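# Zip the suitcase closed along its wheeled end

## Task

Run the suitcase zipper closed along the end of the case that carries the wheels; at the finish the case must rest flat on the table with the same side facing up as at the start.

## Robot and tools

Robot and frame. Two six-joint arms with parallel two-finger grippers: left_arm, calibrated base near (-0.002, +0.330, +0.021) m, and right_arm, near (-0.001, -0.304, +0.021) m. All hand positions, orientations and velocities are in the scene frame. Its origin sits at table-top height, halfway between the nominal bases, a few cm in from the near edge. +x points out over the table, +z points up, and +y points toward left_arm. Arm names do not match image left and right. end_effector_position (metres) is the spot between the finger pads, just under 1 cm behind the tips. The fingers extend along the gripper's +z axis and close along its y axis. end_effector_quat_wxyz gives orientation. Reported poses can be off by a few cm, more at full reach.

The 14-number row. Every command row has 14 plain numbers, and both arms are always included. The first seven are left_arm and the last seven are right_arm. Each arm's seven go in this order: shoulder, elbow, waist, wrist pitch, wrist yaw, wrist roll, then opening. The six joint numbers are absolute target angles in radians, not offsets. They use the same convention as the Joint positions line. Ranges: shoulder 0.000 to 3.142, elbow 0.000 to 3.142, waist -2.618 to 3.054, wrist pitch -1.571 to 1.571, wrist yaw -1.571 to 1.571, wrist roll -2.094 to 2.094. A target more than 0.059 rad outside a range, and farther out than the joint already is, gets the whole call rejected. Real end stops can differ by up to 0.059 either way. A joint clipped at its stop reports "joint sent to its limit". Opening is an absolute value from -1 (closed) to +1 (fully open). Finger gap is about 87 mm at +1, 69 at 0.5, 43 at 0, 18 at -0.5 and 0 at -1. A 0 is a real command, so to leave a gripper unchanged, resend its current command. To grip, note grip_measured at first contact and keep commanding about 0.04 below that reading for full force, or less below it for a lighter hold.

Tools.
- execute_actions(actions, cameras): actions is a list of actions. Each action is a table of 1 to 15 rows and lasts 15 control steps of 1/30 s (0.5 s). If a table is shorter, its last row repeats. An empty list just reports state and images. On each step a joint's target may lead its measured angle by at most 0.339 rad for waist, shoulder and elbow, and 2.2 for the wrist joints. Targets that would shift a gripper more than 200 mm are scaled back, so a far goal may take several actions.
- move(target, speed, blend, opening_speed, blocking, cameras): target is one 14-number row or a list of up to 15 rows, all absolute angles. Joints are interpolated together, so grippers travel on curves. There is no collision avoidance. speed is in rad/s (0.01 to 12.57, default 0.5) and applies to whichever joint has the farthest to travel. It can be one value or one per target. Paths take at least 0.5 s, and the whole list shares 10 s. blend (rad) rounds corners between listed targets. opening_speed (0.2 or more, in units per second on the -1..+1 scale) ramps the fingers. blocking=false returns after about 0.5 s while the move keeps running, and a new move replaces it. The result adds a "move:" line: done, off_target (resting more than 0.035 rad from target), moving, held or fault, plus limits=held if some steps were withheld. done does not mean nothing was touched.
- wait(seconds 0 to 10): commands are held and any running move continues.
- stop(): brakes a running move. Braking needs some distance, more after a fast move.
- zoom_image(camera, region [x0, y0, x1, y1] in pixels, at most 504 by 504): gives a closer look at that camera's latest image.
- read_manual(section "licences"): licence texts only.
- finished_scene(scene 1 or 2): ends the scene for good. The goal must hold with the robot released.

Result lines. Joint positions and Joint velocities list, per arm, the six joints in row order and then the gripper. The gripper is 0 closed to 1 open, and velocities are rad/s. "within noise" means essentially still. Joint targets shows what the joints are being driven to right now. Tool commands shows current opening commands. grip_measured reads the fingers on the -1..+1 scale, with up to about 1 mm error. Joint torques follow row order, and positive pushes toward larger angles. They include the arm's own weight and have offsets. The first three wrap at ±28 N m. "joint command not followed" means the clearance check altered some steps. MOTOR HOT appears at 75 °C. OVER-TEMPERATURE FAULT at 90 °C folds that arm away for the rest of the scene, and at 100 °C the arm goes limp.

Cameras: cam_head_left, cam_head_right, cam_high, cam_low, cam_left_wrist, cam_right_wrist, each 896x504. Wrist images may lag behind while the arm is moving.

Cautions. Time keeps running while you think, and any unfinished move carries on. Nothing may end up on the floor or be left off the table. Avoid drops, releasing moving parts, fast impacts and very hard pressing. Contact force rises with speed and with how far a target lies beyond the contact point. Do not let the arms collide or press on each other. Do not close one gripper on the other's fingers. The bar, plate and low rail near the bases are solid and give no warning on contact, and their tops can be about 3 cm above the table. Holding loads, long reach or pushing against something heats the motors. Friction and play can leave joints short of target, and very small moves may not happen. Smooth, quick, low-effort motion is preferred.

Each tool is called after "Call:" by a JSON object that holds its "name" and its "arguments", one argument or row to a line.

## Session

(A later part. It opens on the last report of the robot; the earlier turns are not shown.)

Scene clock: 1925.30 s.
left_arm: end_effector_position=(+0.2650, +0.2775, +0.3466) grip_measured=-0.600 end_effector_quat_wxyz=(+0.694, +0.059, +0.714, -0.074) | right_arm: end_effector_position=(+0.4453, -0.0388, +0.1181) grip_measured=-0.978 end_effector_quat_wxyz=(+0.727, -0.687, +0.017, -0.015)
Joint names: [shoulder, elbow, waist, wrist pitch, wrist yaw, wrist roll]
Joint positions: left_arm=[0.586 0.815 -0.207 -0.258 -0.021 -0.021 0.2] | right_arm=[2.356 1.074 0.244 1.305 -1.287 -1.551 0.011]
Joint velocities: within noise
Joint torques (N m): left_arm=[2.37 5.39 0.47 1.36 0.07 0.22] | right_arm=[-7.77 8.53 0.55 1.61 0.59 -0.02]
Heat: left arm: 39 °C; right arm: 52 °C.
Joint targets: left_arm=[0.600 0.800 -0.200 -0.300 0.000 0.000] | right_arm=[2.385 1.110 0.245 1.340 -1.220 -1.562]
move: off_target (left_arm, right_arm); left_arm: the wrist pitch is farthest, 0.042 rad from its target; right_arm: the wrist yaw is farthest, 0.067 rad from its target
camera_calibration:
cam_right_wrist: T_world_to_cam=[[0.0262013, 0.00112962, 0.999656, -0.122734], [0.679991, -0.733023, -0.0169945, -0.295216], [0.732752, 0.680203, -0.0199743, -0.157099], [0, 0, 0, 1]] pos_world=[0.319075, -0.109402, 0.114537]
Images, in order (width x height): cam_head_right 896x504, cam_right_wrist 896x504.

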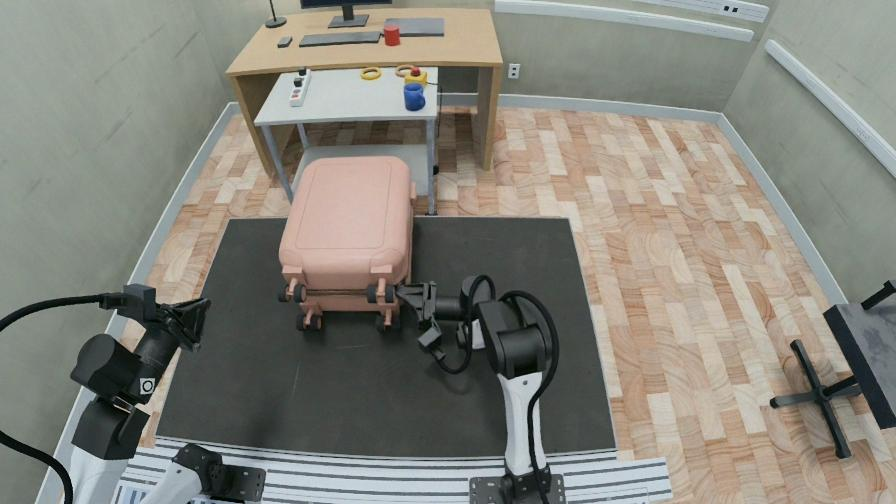

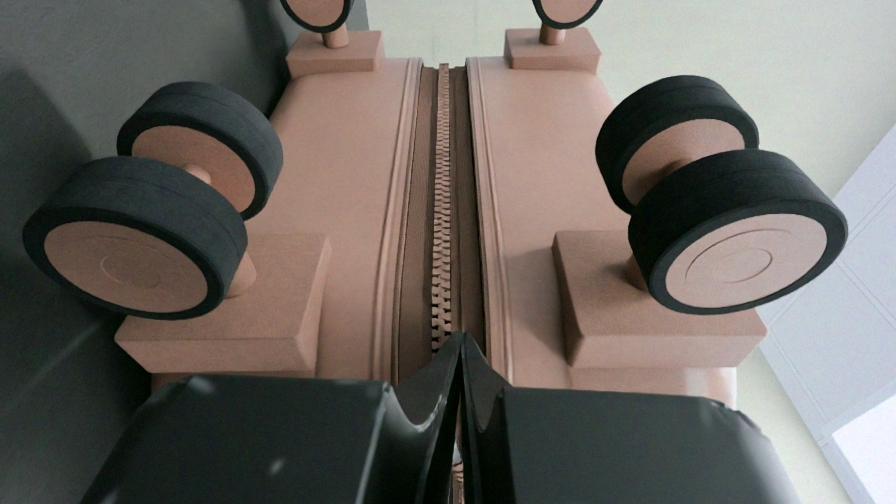

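Call:
{"name": "move", "arguments": {
  "target": [2.03,2.165,-0.35,-1.40,0,-0.9,0.05,2.37,1.09,0.245,1.34,-1.26,-1.57,-1],
  "speed": 0.8
}}

Scene clock: 1943.17 s.
left_arm: end_effector_position=(+0.3875, +0.1584, +0.2189) grip_measured=+0.050 end_effector_quat_wxyz=(+0.138, -0.260, +0.951, -0.091) | right_arm: end_effector_position=(+0.4447, -0.0387, +0.1180) grip_measured=-0.978 end_effector_quat_wxyz=(+0.727, -0.687, +0.017, -0.014)
Joint names: [shoulder, elbow, waist, wrist pitch, wrist yaw, wrist roll]
Joint positions: left_arm=[2.018 2.144 -0.344 -1.367 -0.012 -0.879 0.525] | right_arm=[2.356 1.074 0.244 1.305 -1.29 -1.55 0.011]
Joint velocities: within noise
Joint torques (N m): left_arm=[-9.28 7.62 -0.79 0.59 0.02 -0.32] | right_arm=[-9.1 6.52 0.53 1.61 0.21 -0.1]
Heat: left arm: 39 °C; right arm: 49 °C.
Joint targets: left_arm=[2.042 2.166 -0.350 -1.398 0.009 -0.900] | right_arm=[2.370 1.090 0.245 1.340 -1.260 -1.568]
move: done
camera_calibration:
cam_left_wrist: T_world_to_cam=[[0.437147, -0.863551, 0.25136, -0.0851041], [-0.822166, -0.270388, 0.500932, 0.285343], [-0.364616, -0.425641, -0.828182, 0.527612], [0, 0, 0, 1]] pos_world=[0.464178, 0.228234, 0.315412]
cam_right_wrist: T_world_to_cam=[[0.0276122, 0.00117263, 0.999618, -0.123266], [0.682287, -0.730863, -0.0179893, -0.295531], [0.730563, 0.682523, -0.0209808, -0.155667], [0, 0, 0, 1]] pos_world=[0.318766, -0.109602, 0.114637]

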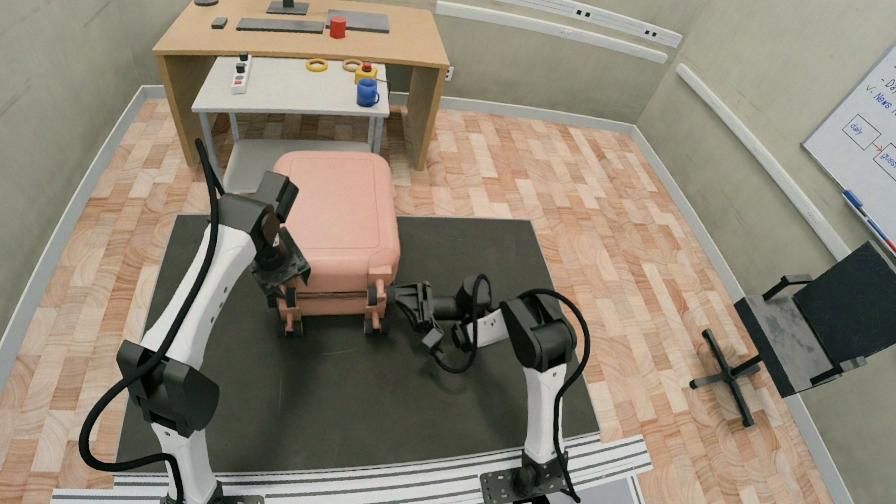

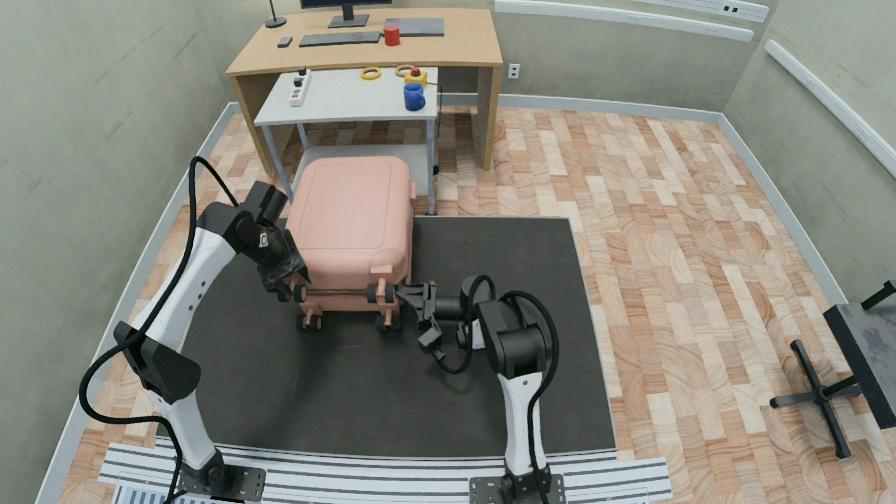

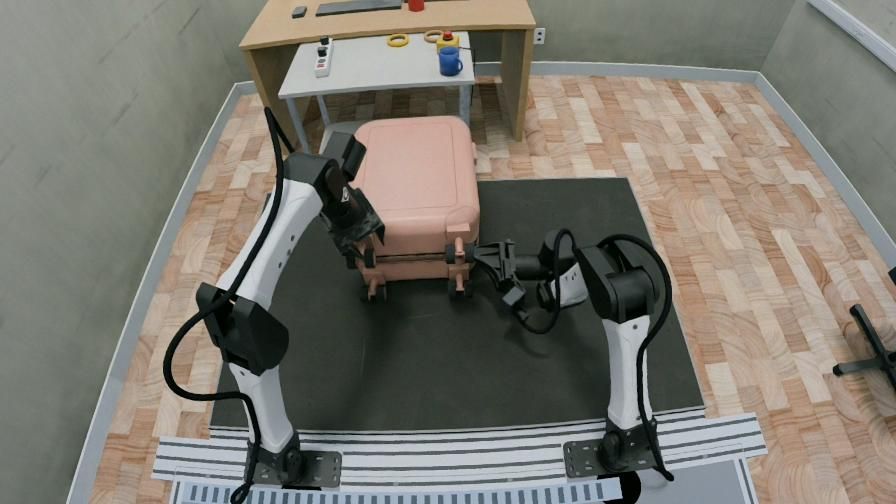

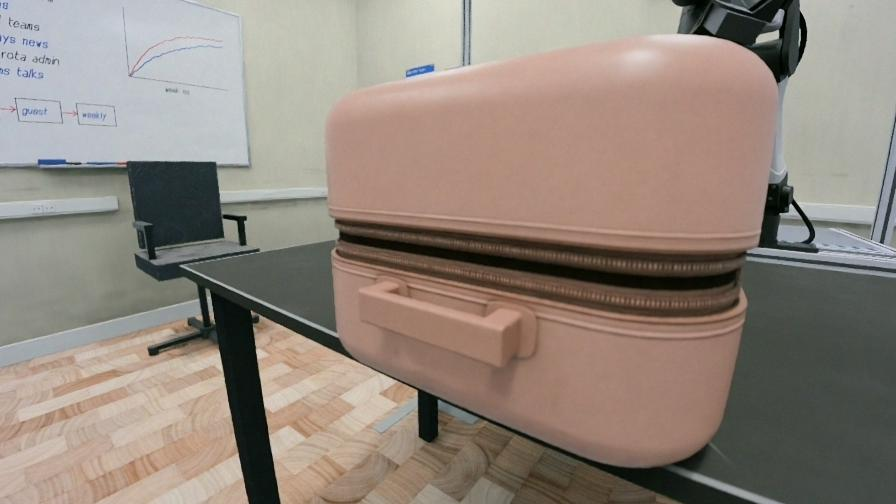

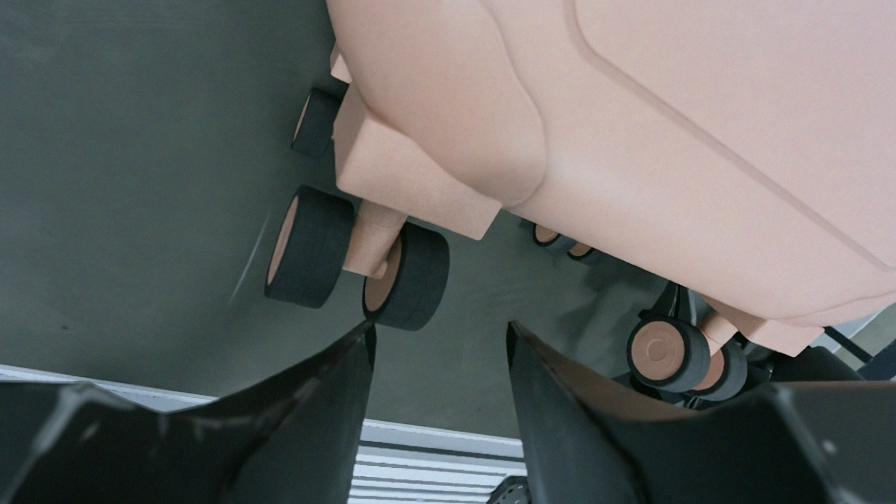

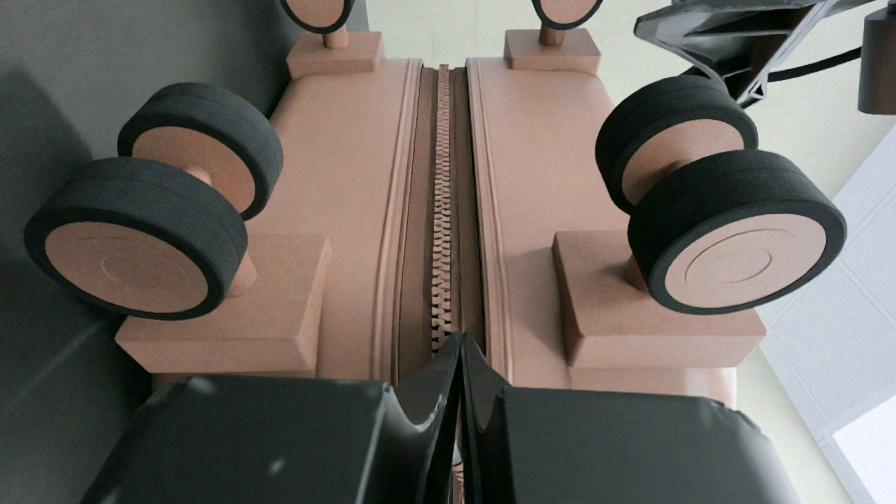

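Call:
{"name": "move", "arguments": {
  "target": [1.727,1.756,-0.385,-1.30,0,-2.09,0.4,2.37,1.09,0.245,1.34,-1.26,-1.57,-1],
  "speed": 0.6,
  "cameras": ["cam_left_wrist"]
}}

Scene clock: 1967.03 s.
left_arm: end_effector_position=(+0.3534, +0.1506, +0.2230) grip_measured=+0.400 end_effector_quat_wxyz=(-0.051, +0.733, -0.667, +0.124) | right_arm: end_effector_position=(+0.4447, -0.0387, +0.1180) grip_measured=-0.978 end_effector_quat_wxyz=(+0.727, -0.687, +0.017, -0.014)
Joint names: [shoulder, elbow, waist, wrist pitch, wrist yaw, wrist roll]
Joint positions: left_arm=[1.759 1.775 -0.379 -1.321 -0.012 -2.046 0.7] | right_arm=[2.356 1.074 0.244 1.305 -1.29 -1.55 0.011]
Joint velocities: within noise
Joint torques (N m): left_arm=[-11.73 4.46 -0.51 0.89 -0.09 -0.28] | right_arm=[-9.09 6.52 0.53 1.6 0.22 -0.11]
Heat: left arm: 42 °C; right arm: 49 °C.
Joint targets: left_arm=[1.726 1.756 -0.385 -1.300 0.000 -2.072] | right_arm=[2.370 1.090 0.245 1.340 -1.260 -1.570]
joint sent to its limit (left arm) — the wrist roll, lower limit.
move: off_target (left_arm); left_arm: the wrist roll is farthest, 0.044 rad from its target
camera_calibration:
cam_left_wrist: T_world_to_cam=[[0.963464, 0.0731706, 0.257649, -0.406489], [-0.150997, -0.64613, 0.748142, 0.0173464], [0.221216, -0.759712, -0.611474, 0.310161], [0, 0, 0, 1]] pos_world=[0.325644, 0.276584, 0.281409]
Images, in order (width x height): cam_left_wrist 896x504.

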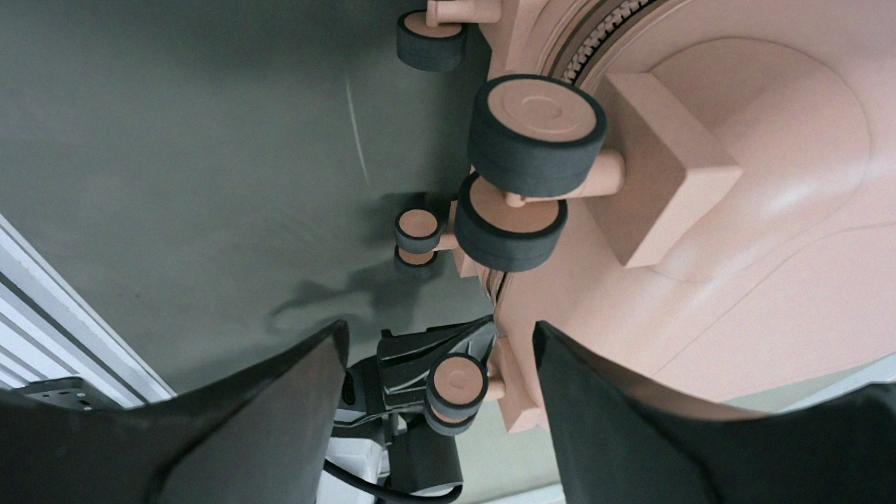

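Call:
{"name": "move", "arguments": {
  "target": [1.965,1.94,-0.372,-1.26,0,-2.07,0.3,2.37,1.09,0.245,1.34,-1.26,-1.57,-1],
  "speed": 0.4,
  "cameras": ["cam_left_wrist"]
}}

Scene clock: 1976.07 s.
left_arm: end_effector_position=(+0.3976, +0.1327, +0.1977) grip_measured=+0.300 end_effector_quat_wxyz=(-0.050, +0.734, -0.666, +0.121) | right_arm: end_effector_position=(+0.4447, -0.0387, +0.1180) grip_measured=-0.978 end_effector_quat_wxyz=(+0.727, -0.687, +0.017, -0.014)
Joint names: [shoulder, elbow, waist, wrist pitch, wrist yaw, wrist roll]
Joint positions: left_arm=[1.942 1.91 -0.379 -1.279 -0.012 -2.048 0.65] | right_arm=[2.356 1.074 0.244 1.305 -1.29 -1.55 0.011]
Joint velocities: within noise
Joint torques (N m): left_arm=[-8.54 8.31 0.49 0.88 -0.11 -0.29] | right_arm=[-9.09 6.52 0.53 1.6 0.21 -0.11]
Heat: left arm: 44 °C; right arm: 49 °C.
Joint targets: left_arm=[1.965 1.940 -0.372 -1.260 0.000 -2.071] | right_arm=[2.370 1.090 0.245 1.340 -1.260 -1.570]
move: done
camera_calibration:
cam_left_wrist: T_world_to_cam=[[0.964844, 0.0740547, 0.252174, -0.440835], [-0.145706, -0.647823, 0.747727, 0.029714], [0.218737, -0.758183, -0.614258, 0.272616], [0, 0, 0, 1]] pos_world=[0.370035, 0.258588, 0.256406]
Images, in order (width x height): cam_left_wrist 896x504.

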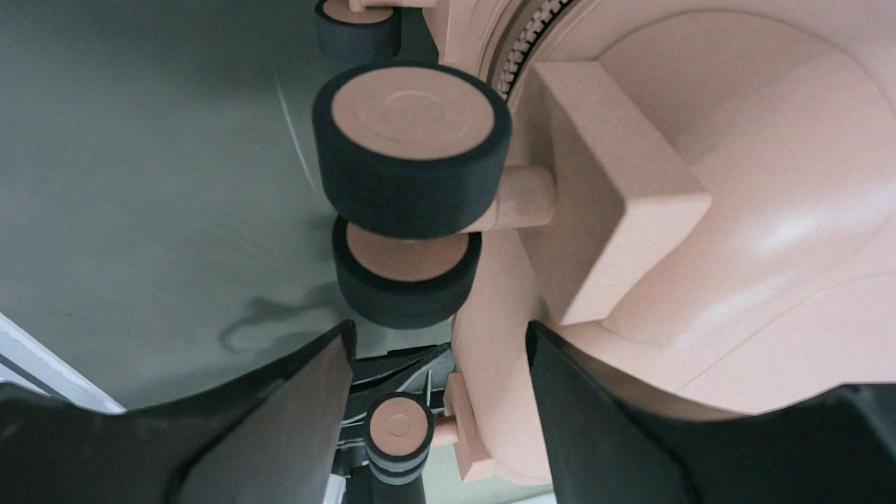

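Call:
{"name": "move", "arguments": {
  "target": [1.968,1.775,-0.43,-1.15,0,-2.07,0.6,2.37,1.09,0.245,1.34,-1.26,-1.57,-1],
  "speed": 0.25,
  "cameras": ["cam_left_wrist"]
}}

Scene clock: 1983.77 s.
left_arm: end_effector_position=(+0.3878, +0.1087, +0.1682) grip_measured=+0.600 end_effector_quat_wxyz=(-0.044, +0.715, -0.688, +0.120) | right_arm: end_effector_position=(+0.4450, -0.0388, +0.1180) grip_measured=-0.978 end_effector_quat_wxyz=(+0.727, -0.687, +0.018, -0.014)
Joint names: [shoulder, elbow, waist, wrist pitch, wrist yaw, wrist roll]
Joint positions: left_arm=[1.942 1.794 -0.436 -1.171 -0.009 -2.046 0.8] | right_arm=[2.356 1.074 0.244 1.305 -1.289 -1.548 0.011]
Joint velocities: within noise
Joint torques (N m): left_arm=[-8.43 4.75 -0.2 0.85 -0.13 -0.28] | right_arm=[-9.09 6.52 0.53 1.6 0.21 -0.11]
Heat: left arm: 43 °C; right arm: 49 °C.
Joint targets: left_arm=[1.968 1.775 -0.437 -1.151 -0.001 -2.069] | right_arm=[2.370 1.090 0.245 1.340 -1.259 -1.568]
move: done
camera_calibration:
cam_left_wrist: T_world_to_cam=[[0.96948, 0.0168124, 0.244593, -0.416393], [-0.177766, -0.638845, 0.748516, 0.0460723], [0.168841, -0.769152, -0.616359, 0.259338], [0, 0, 0, 1]] pos_world=[0.368088, 0.235904, 0.227206]
Images, in order (width x height): cam_left_wrist 896x504.

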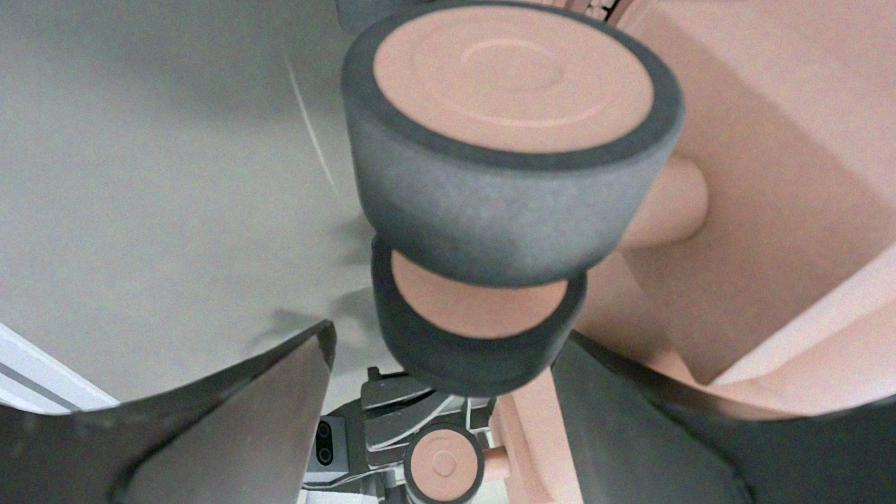

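Call:
{"name": "move", "arguments": {
  "target": [
    [2.017,1.888,-0.43,-1.17,0,-2.07,0.6,2.37,1.09,0.245,1.34,-1.26,-1.57,-1],
    [2.017,1.79,-0.43,-1.11,0,-2.07,0.6,2.37,1.09,0.245,1.34,-1.26,-1.57,-1]
  ],
  "speed": 0.2,
  "cameras": ["cam_left_wrist"]
}}

Scene clock: 1995.03 s.
left_arm: end_effector_position=(+0.3937, +0.1029, +0.1629) grip_measured=+0.600 end_effector_quat_wxyz=(-0.041, +0.713, -0.690, +0.117) | right_arm: end_effector_position=(+0.4450, -0.0388, +0.1180) grip_measured=-0.978 end_effector_quat_wxyz=(+0.727, -0.687, +0.018, -0.014)
Joint names: [shoulder, elbow, waist, wrist pitch, wrist yaw, wrist roll]
Joint positions: left_arm=[1.982 1.831 -0.44 -1.175 -0.006 -2.046 0.8] | right_arm=[2.356 1.074 0.244 1.305 -1.289 -1.548 0.011]
Joint velocities: within noise
Joint torques (N m): left_arm=[-8.01 3.07 0.42 1.29 -0.17 -0.27] | right_arm=[-9.09 6.52 0.53 1.6 0.2 -0.12]
Heat: left arm: 43 °C; right arm: 49 °C.
Joint targets: left_arm=[2.016 1.791 -0.434 -1.110 0.001 -2.070] | right_arm=[2.370 1.090 0.245 1.340 -1.260 -1.570]
move: off_target (left_arm); left_arm: the wrist pitch is farthest, 0.065 rad from its target
camera_calibration:
cam_left_wrist: T_world_to_cam=[[0.971523, 0.0114027, 0.236672, -0.419787], [-0.175123, -0.638278, 0.749622, 0.0460808], [0.15961, -0.769721, -0.618105, 0.254648], [0, 0, 0, 1]] pos_world=[0.375258, 0.230207, 0.222208]
Images, in order (width x height): cam_left_wrist 896x504.

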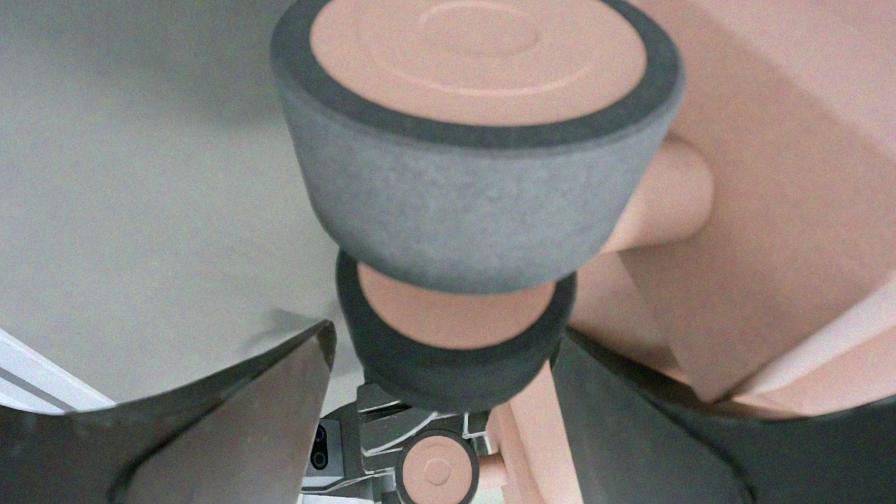

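Call:
{"name": "move", "arguments": {
  "target": [2.017,1.80,-0.434,-1.13,0,-2.07,-0.2,2.37,1.09,0.245,1.34,-1.26,-1.57,-1],
  "speed": 0.2,
  "opening_speed": 0.4,
  "cameras": ["cam_left_wrist","cam_high"]
}}

Scene clock: 2001.63 s.
left_arm: end_effector_position=(+0.4024, +0.1004, +0.1594) grip_measured=-0.200 end_effector_quat_wxyz=(-0.046, +0.713, -0.688, +0.129) | right_arm: end_effector_position=(+0.4450, -0.0388, +0.1180) grip_measured=-0.978 end_effector_quat_wxyz=(+0.727, -0.687, +0.018, -0.014)
Joint names: [shoulder, elbow, waist, wrist pitch, wrist yaw, wrist roll]
Joint positions: left_arm=[1.989 1.818 -0.437 -1.128 -0.006 -2.046 0.4] | right_arm=[2.356 1.074 0.244 1.305 -1.289 -1.548 0.011]
Joint velocities: within noise
Joint torques (N m): left_arm=[-8.53 4.79 0.43 0.71 -0.16 -0.29] | right_arm=[-9.09 6.53 0.53 1.61 0.2 -0.12]
Heat: left arm: 43 °C; right arm: 49 °C.
Joint targets: left_arm=[2.019 1.799 -0.431 -1.129 0.000 -2.070] | right_arm=[2.370 1.090 0.245 1.340 -1.260 -1.570]
move: done
camera_calibration:
cam_left_wrist: T_world_to_cam=[[0.965268, 0.0173747, 0.260683, -0.429188], [-0.191874, -0.630054, 0.752473, 0.0541237], [0.177319, -0.776357, -0.604837, 0.240511], [0, 0, 0, 1]] pos_world=[0.382019, 0.22828, 0.216626]
Images, in order (width x height): cam_high 896x504, cam_left_wrist 896x504.

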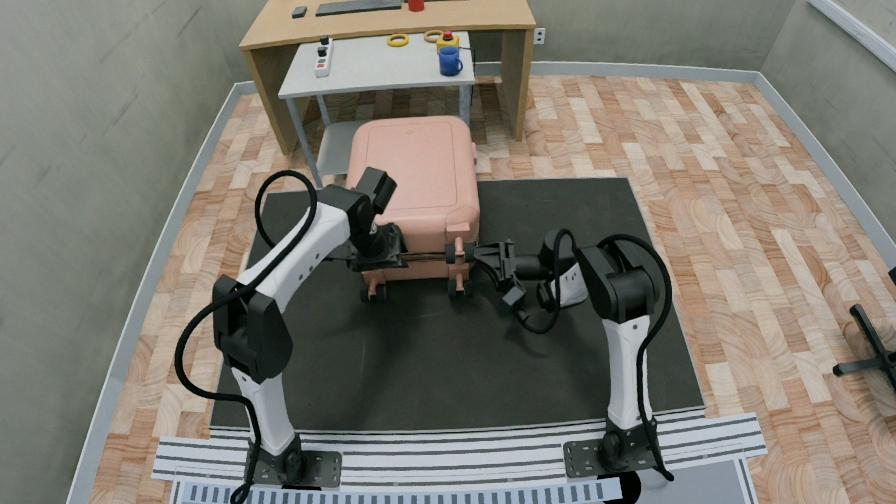

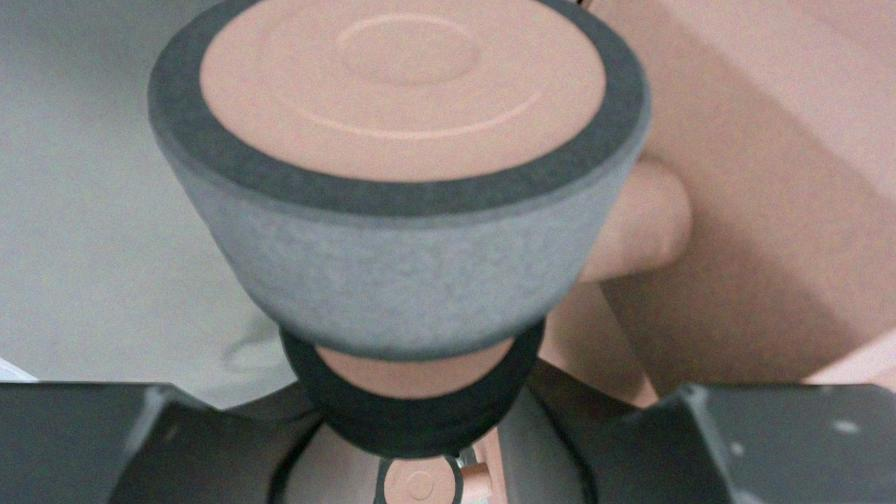

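Call:
{"name": "move", "arguments": {
  "target": [
    [2.017,1.80,-0.434,-1.13,0,-2.07,0.6,2.37,1.09,0.245,1.34,-1.26,-1.57,-1],
    [1.885,1.68,-0.38,-1.09,0,-2.07,0.6,2.37,1.09,0.245,1.34,-1.26,-1.57,-1]
  ],
  "speed": 0.2,
  "cameras": ["cam_left_wrist"]
}}

Scene clock: 2011.97 s.
left_arm: end_effector_position=(+0.3979, +0.1328, +0.1515) grip_measured=+0.600 end_effector_quat_wxyz=(-0.044, +0.737, -0.663, +0.121) | right_arm: end_effector_position=(+0.4500, -0.0403, +0.1180) grip_measured=-0.978 end_effector_quat_wxyz=(+0.727, -0.686, +0.028, -0.024)
Joint names: [shoulder, elbow, waist, wrist pitch, wrist yaw, wrist roll]
Joint positions: left_arm=[1.923 1.7 -0.374 -1.092 -0.002 -2.054 0.8] | right_arm=[2.356 1.074 0.244 1.305 -1.26 -1.548 0.011]
Joint velocities: within noise
Joint torques (N m): left_arm=[-14.13 4.64 0.2 0.7 -0.23 -0.21] | right_arm=[-9.1 6.53 0.54 1.63 -0.01 -0.12]
Heat: left arm: 44 °C; right arm: 49 °C.
Joint targets: left_arm=[1.885 1.680 -0.371 -1.091 -0.001 -2.071] | right_arm=[2.370 1.090 0.245 1.340 -1.251 -1.570]
move: off_target (left_arm); left_arm: the shoulder is farthest, 0.038 rad from its target
camera_calibration:
cam_left_wrist: T_world_to_cam=[[0.966377, 0.0839525, 0.243039, -0.429917], [-0.13413, -0.641819, 0.755035, 0.0577518], [0.219374, -0.762247, -0.608979, 0.243763], [0, 0, 0, 1]] pos_world=[0.369733, 0.258966, 0.209328]
Images, in order (width x height): cam_left_wrist 896x504.

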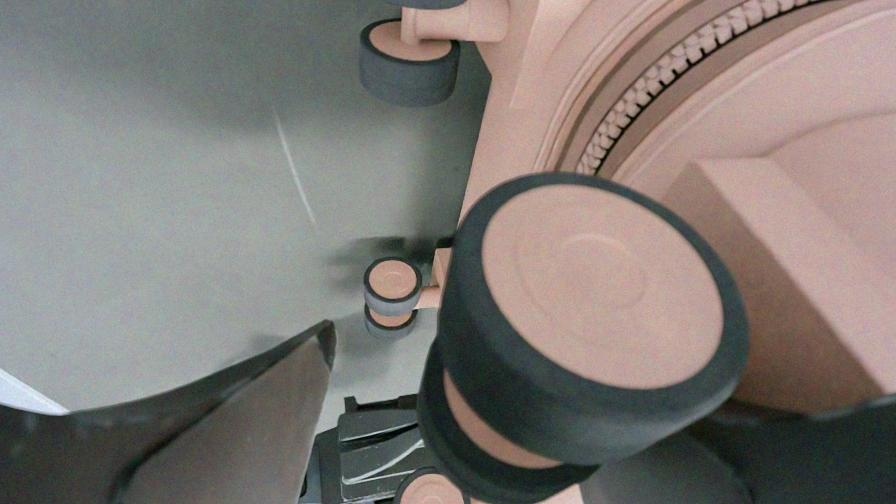

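Call:
{"name": "move", "arguments": {
  "target": [1.925,1.70,-0.374,-1.10,0,-2.07,-0.6,2.37,1.09,0.245,1.34,-1.26,-1.57,-1],
  "speed": 0.2,
  "opening_speed": 0.4,
  "cameras": ["cam_left_wrist","cam_high"]
}}

Scene clock: 2021.30 s.
left_arm: end_effector_position=(+0.4088, +0.1314, +0.1547) grip_measured=-0.138 end_effector_quat_wxyz=(-0.055, +0.737, -0.659, +0.140) | right_arm: end_effector_position=(+0.4500, -0.0403, +0.1180) grip_measured=-0.978 end_effector_quat_wxyz=(+0.727, -0.686, +0.028, -0.024)
Joint names: [shoulder, elbow, waist, wrist pitch, wrist yaw, wrist roll]
Joint positions: left_arm=[1.923 1.699 -0.371 -1.046 -0.009 -2.054 0.431] | right_arm=[2.356 1.074 0.244 1.305 -1.26 -1.548 0.011]
Joint velocities: within noise
Joint torques (N m): left_arm=[-10.52 6.34 -0.42 0.25 -0.19 -0.18] | right_arm=[-9.1 6.54 0.54 1.62 -0.11 -0.12]
Heat: left arm: 47 °C; right arm: 49 °C.
Joint targets: left_arm=[1.925 1.699 -0.375 -1.099 -0.008 -2.070] | right_arm=[2.370 1.090 0.245 1.340 -1.260 -1.570]
move: off_target (left_arm); left_arm: the wrist pitch is farthest, 0.054 rad from its target
camera_calibration:
cam_left_wrist: T_world_to_cam=[[0.954281, 0.0915505, 0.284545, -0.443671], [-0.164018, -0.635451, 0.75452, 0.0674156], [0.249891, -0.766695, -0.591383, 0.227714], [0, 0, 0, 1]] pos_world=[0.377541, 0.258045, 0.210045]
Images, in order (width x height): cam_high 896x504, cam_left_wrist 896x504.

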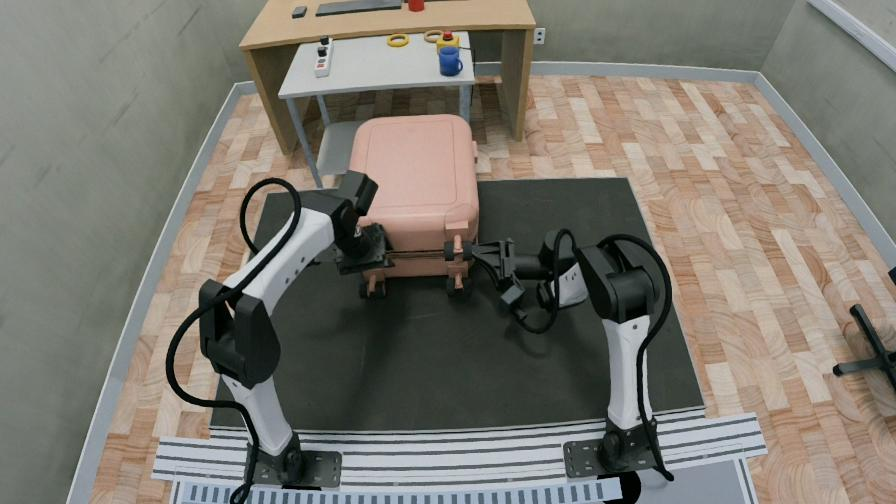

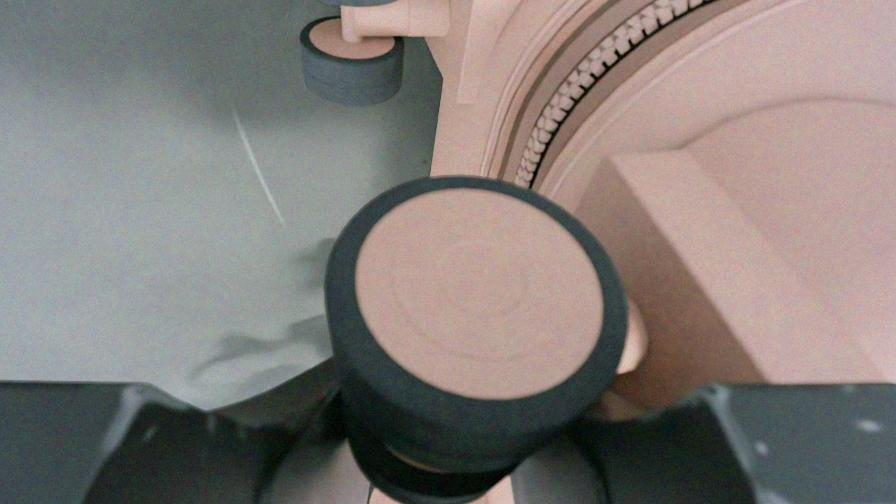

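Call:
{"name": "move", "arguments": {
  "target": [1.925,1.70,-0.374,-1.06,0,-2.07,-0.4,2.405,1.15,0.245,1.32,-1.22,-1.57,-1],
  "speed": 0.1,
  "cameras": ["cam_right_wrist","cam_head_left"]
}}

Call:
{"name": "zoom_image", "arguments": {
  "camera": "cam_right_wrist",
  "region": [330, 200, 630, 450]
}}

Scene clock: 2028.43 s.
left_arm: end_effector_position=(+0.4091, +0.1313, +0.1549) grip_measured=-0.138 end_effector_quat_wxyz=(-0.056, +0.736, -0.659, +0.141) | right_arm: end_effector_position=(+0.4529, -0.0393, +0.1213) grip_measured=-0.978 end_effector_quat_wxyz=(+0.728, -0.685, +0.008, -0.026)
Joint names: [shoulder, elbow, waist, wrist pitch, wrist yaw, wrist roll]
Joint positions: left_arm=[1.923 1.699 -0.371 -1.045 -0.009 -2.054 0.431] | right_arm=[2.371 1.109 0.239 1.305 -1.29 -1.561 0.011]
Joint velocities: within noise
Joint torques (N m): left_arm=[-10.59 6.48 -0.4 0.62 -0.13 -0.19] | right_arm=[-7.64 8.95 0.9 1.41 0.56 -0.11]
Heat: left arm: 48 °C; right arm: 48 °C.
Joint targets: left_arm=[1.925 1.700 -0.374 -1.061 0.000 -2.070] | right_arm=[2.404 1.149 0.245 1.320 -1.229 -1.580]
move: off_target (right_arm); right_arm: the wrist yaw is farthest, 0.070 rad from its target
camera_calibration:
cam_right_wrist: T_world_to_cam=[[-0.00230238, -0.0030095, 0.999993, -0.113426], [0.678014, -0.735049, -0.000651088, -0.301792], [0.735045, 0.678008, 0.00373284, -0.166334], [0, 0, 0, 1]] pos_world=[0.326621, -0.109397, 0.113849]
Images, in order (width x height): cam_head_left 896x504, cam_right_wrist 896x504.

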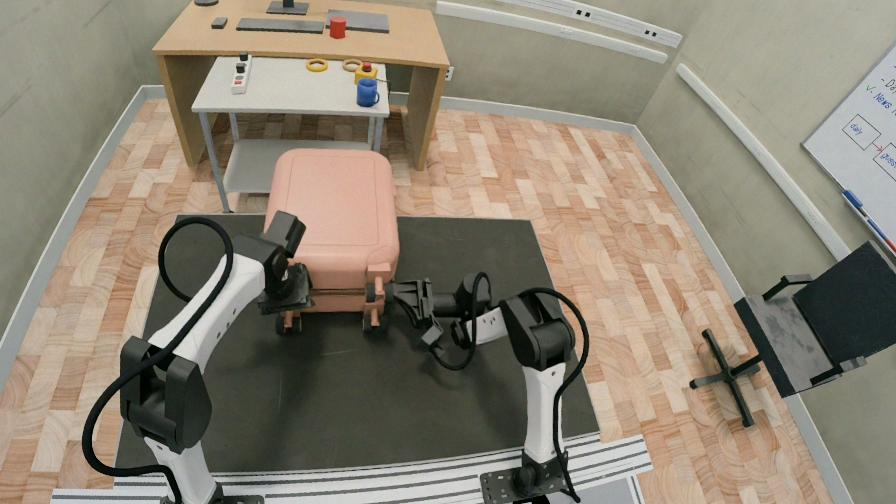

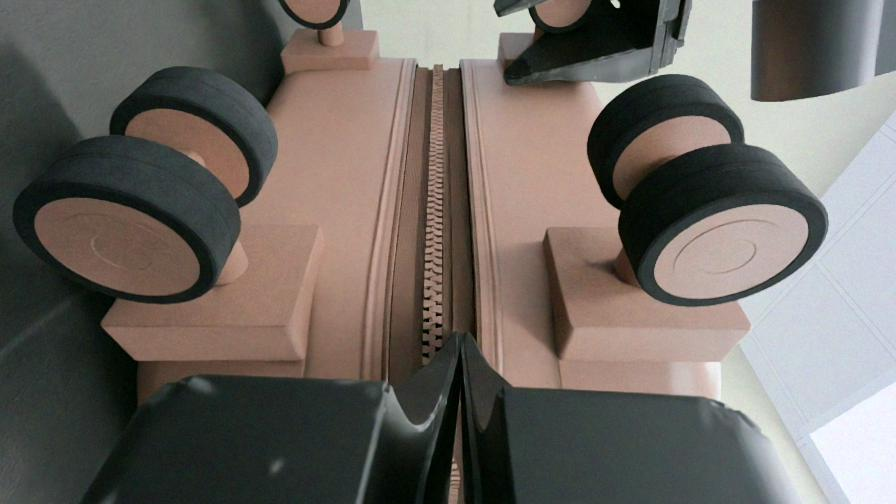

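Scaled by 1.680 from the camera's 896x504 image, which has a finer 1280x720 frame.

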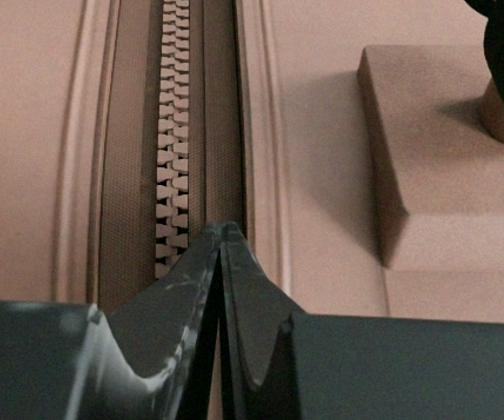

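Call:
{"name": "move", "arguments": {
  "target": [1.925,1.70,-0.374,-1.06,0,-2.07,-0.4,2.45,1.17,0.235,1.35,-1.20,-1.57,-1],
  "speed": 0.1,
  "cameras": ["cam_right_wrist","cam_head_left"]
}}

Call:
{"name": "zoom_image", "arguments": {
  "camera": "cam_right_wrist",
  "region": [330, 200, 630, 450]
}}

Scene clock: 2032.83 s.
left_arm: end_effector_position=(+0.4112, +0.1307, +0.1557) grip_measured=-0.138 end_effector_quat_wxyz=(-0.056, +0.740, -0.655, +0.145) | right_arm: end_effector_position=(+0.4590, -0.0383, +0.1176) grip_measured=-0.978 end_effector_quat_wxyz=(+0.730, -0.683, +0.001, -0.033)
Joint names: [shoulder, elbow, waist, wrist pitch, wrist yaw, wrist roll]
Joint positions: left_arm=[1.923 1.699 -0.371 -1.037 -0.009 -2.065 0.431] | right_arm=[2.407 1.144 0.237 1.324 -1.292 -1.562 0.011]
Joint velocities: within noise
Joint torques (N m): left_arm=[-10.58 6.43 -0.32 0.57 -0.13 -0.2] | right_arm=[-6.95 7.54 0.13 1.52 0.87 0.01]
Heat: left arm: 48 °C; right arm: 48 °C.
Joint targets: left_arm=[1.925 1.700 -0.374 -1.059 0.000 -2.080] | right_arm=[2.450 1.170 0.234 1.351 -1.200 -1.570]
move: off_target (right_arm); right_arm: the wrist yaw is farthest, 0.092 rad from its target
camera_calibration:
cam_right_wrist: T_world_to_cam=[[-0.0216955, -0.00714481, 0.999739, -0.100886], [0.677094, -0.735836, 0.00943493, -0.305995], [0.735577, 0.677122, 0.020802, -0.173811], [0, 0, 0, 1]] pos_world=[0.33285, -0.108191, 0.107362]
Images, in order (width x height): cam_head_left 896x504, cam_right_wrist 896x504.

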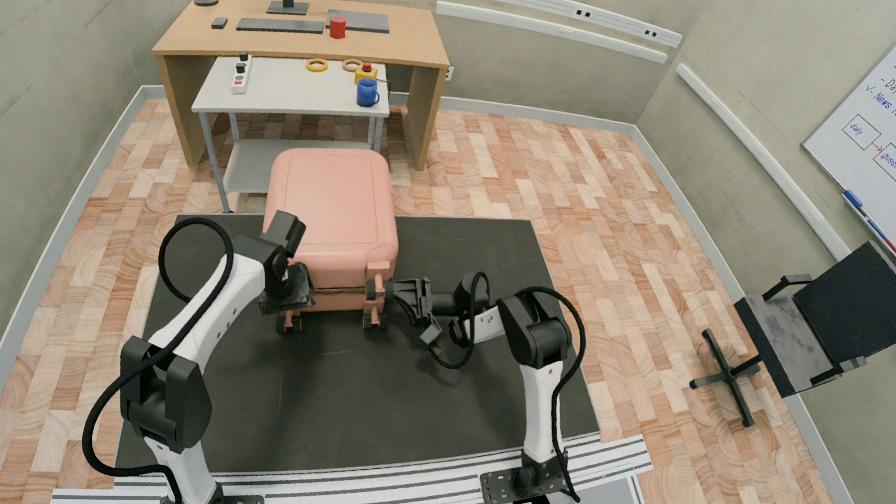

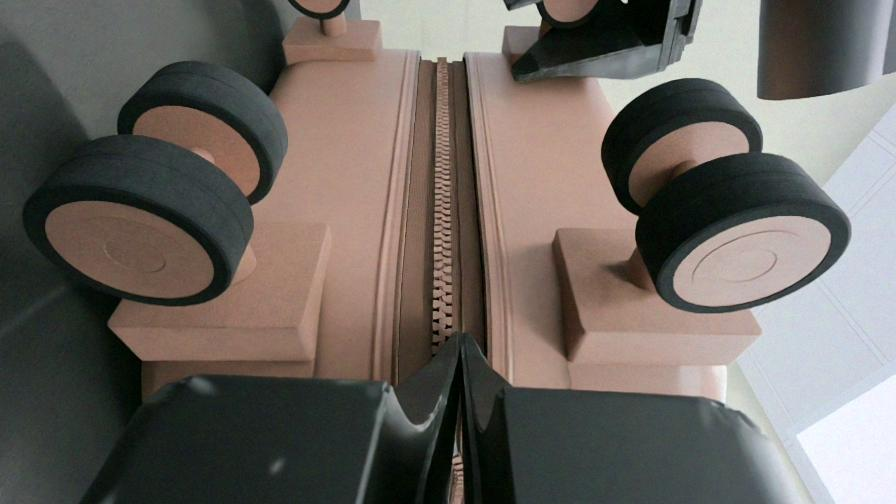

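Scaled by 1.680 from the camera's 896x504 image, which has a finer 1280x720 frame.

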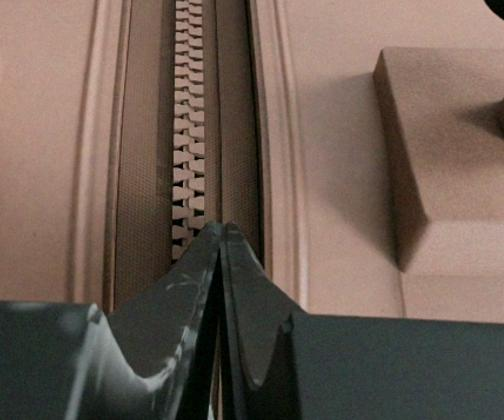

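Call:
{"name": "zoom_image", "arguments": {
  "camera": "cam_right_wrist",
  "region": [410, 320, 510, 504]
}}

Scaled by 2.739 from the camera's 896x504 image, which has a finer 1280x720 frame.

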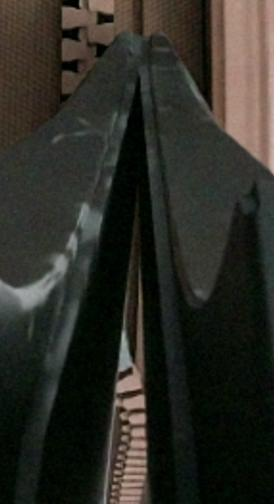

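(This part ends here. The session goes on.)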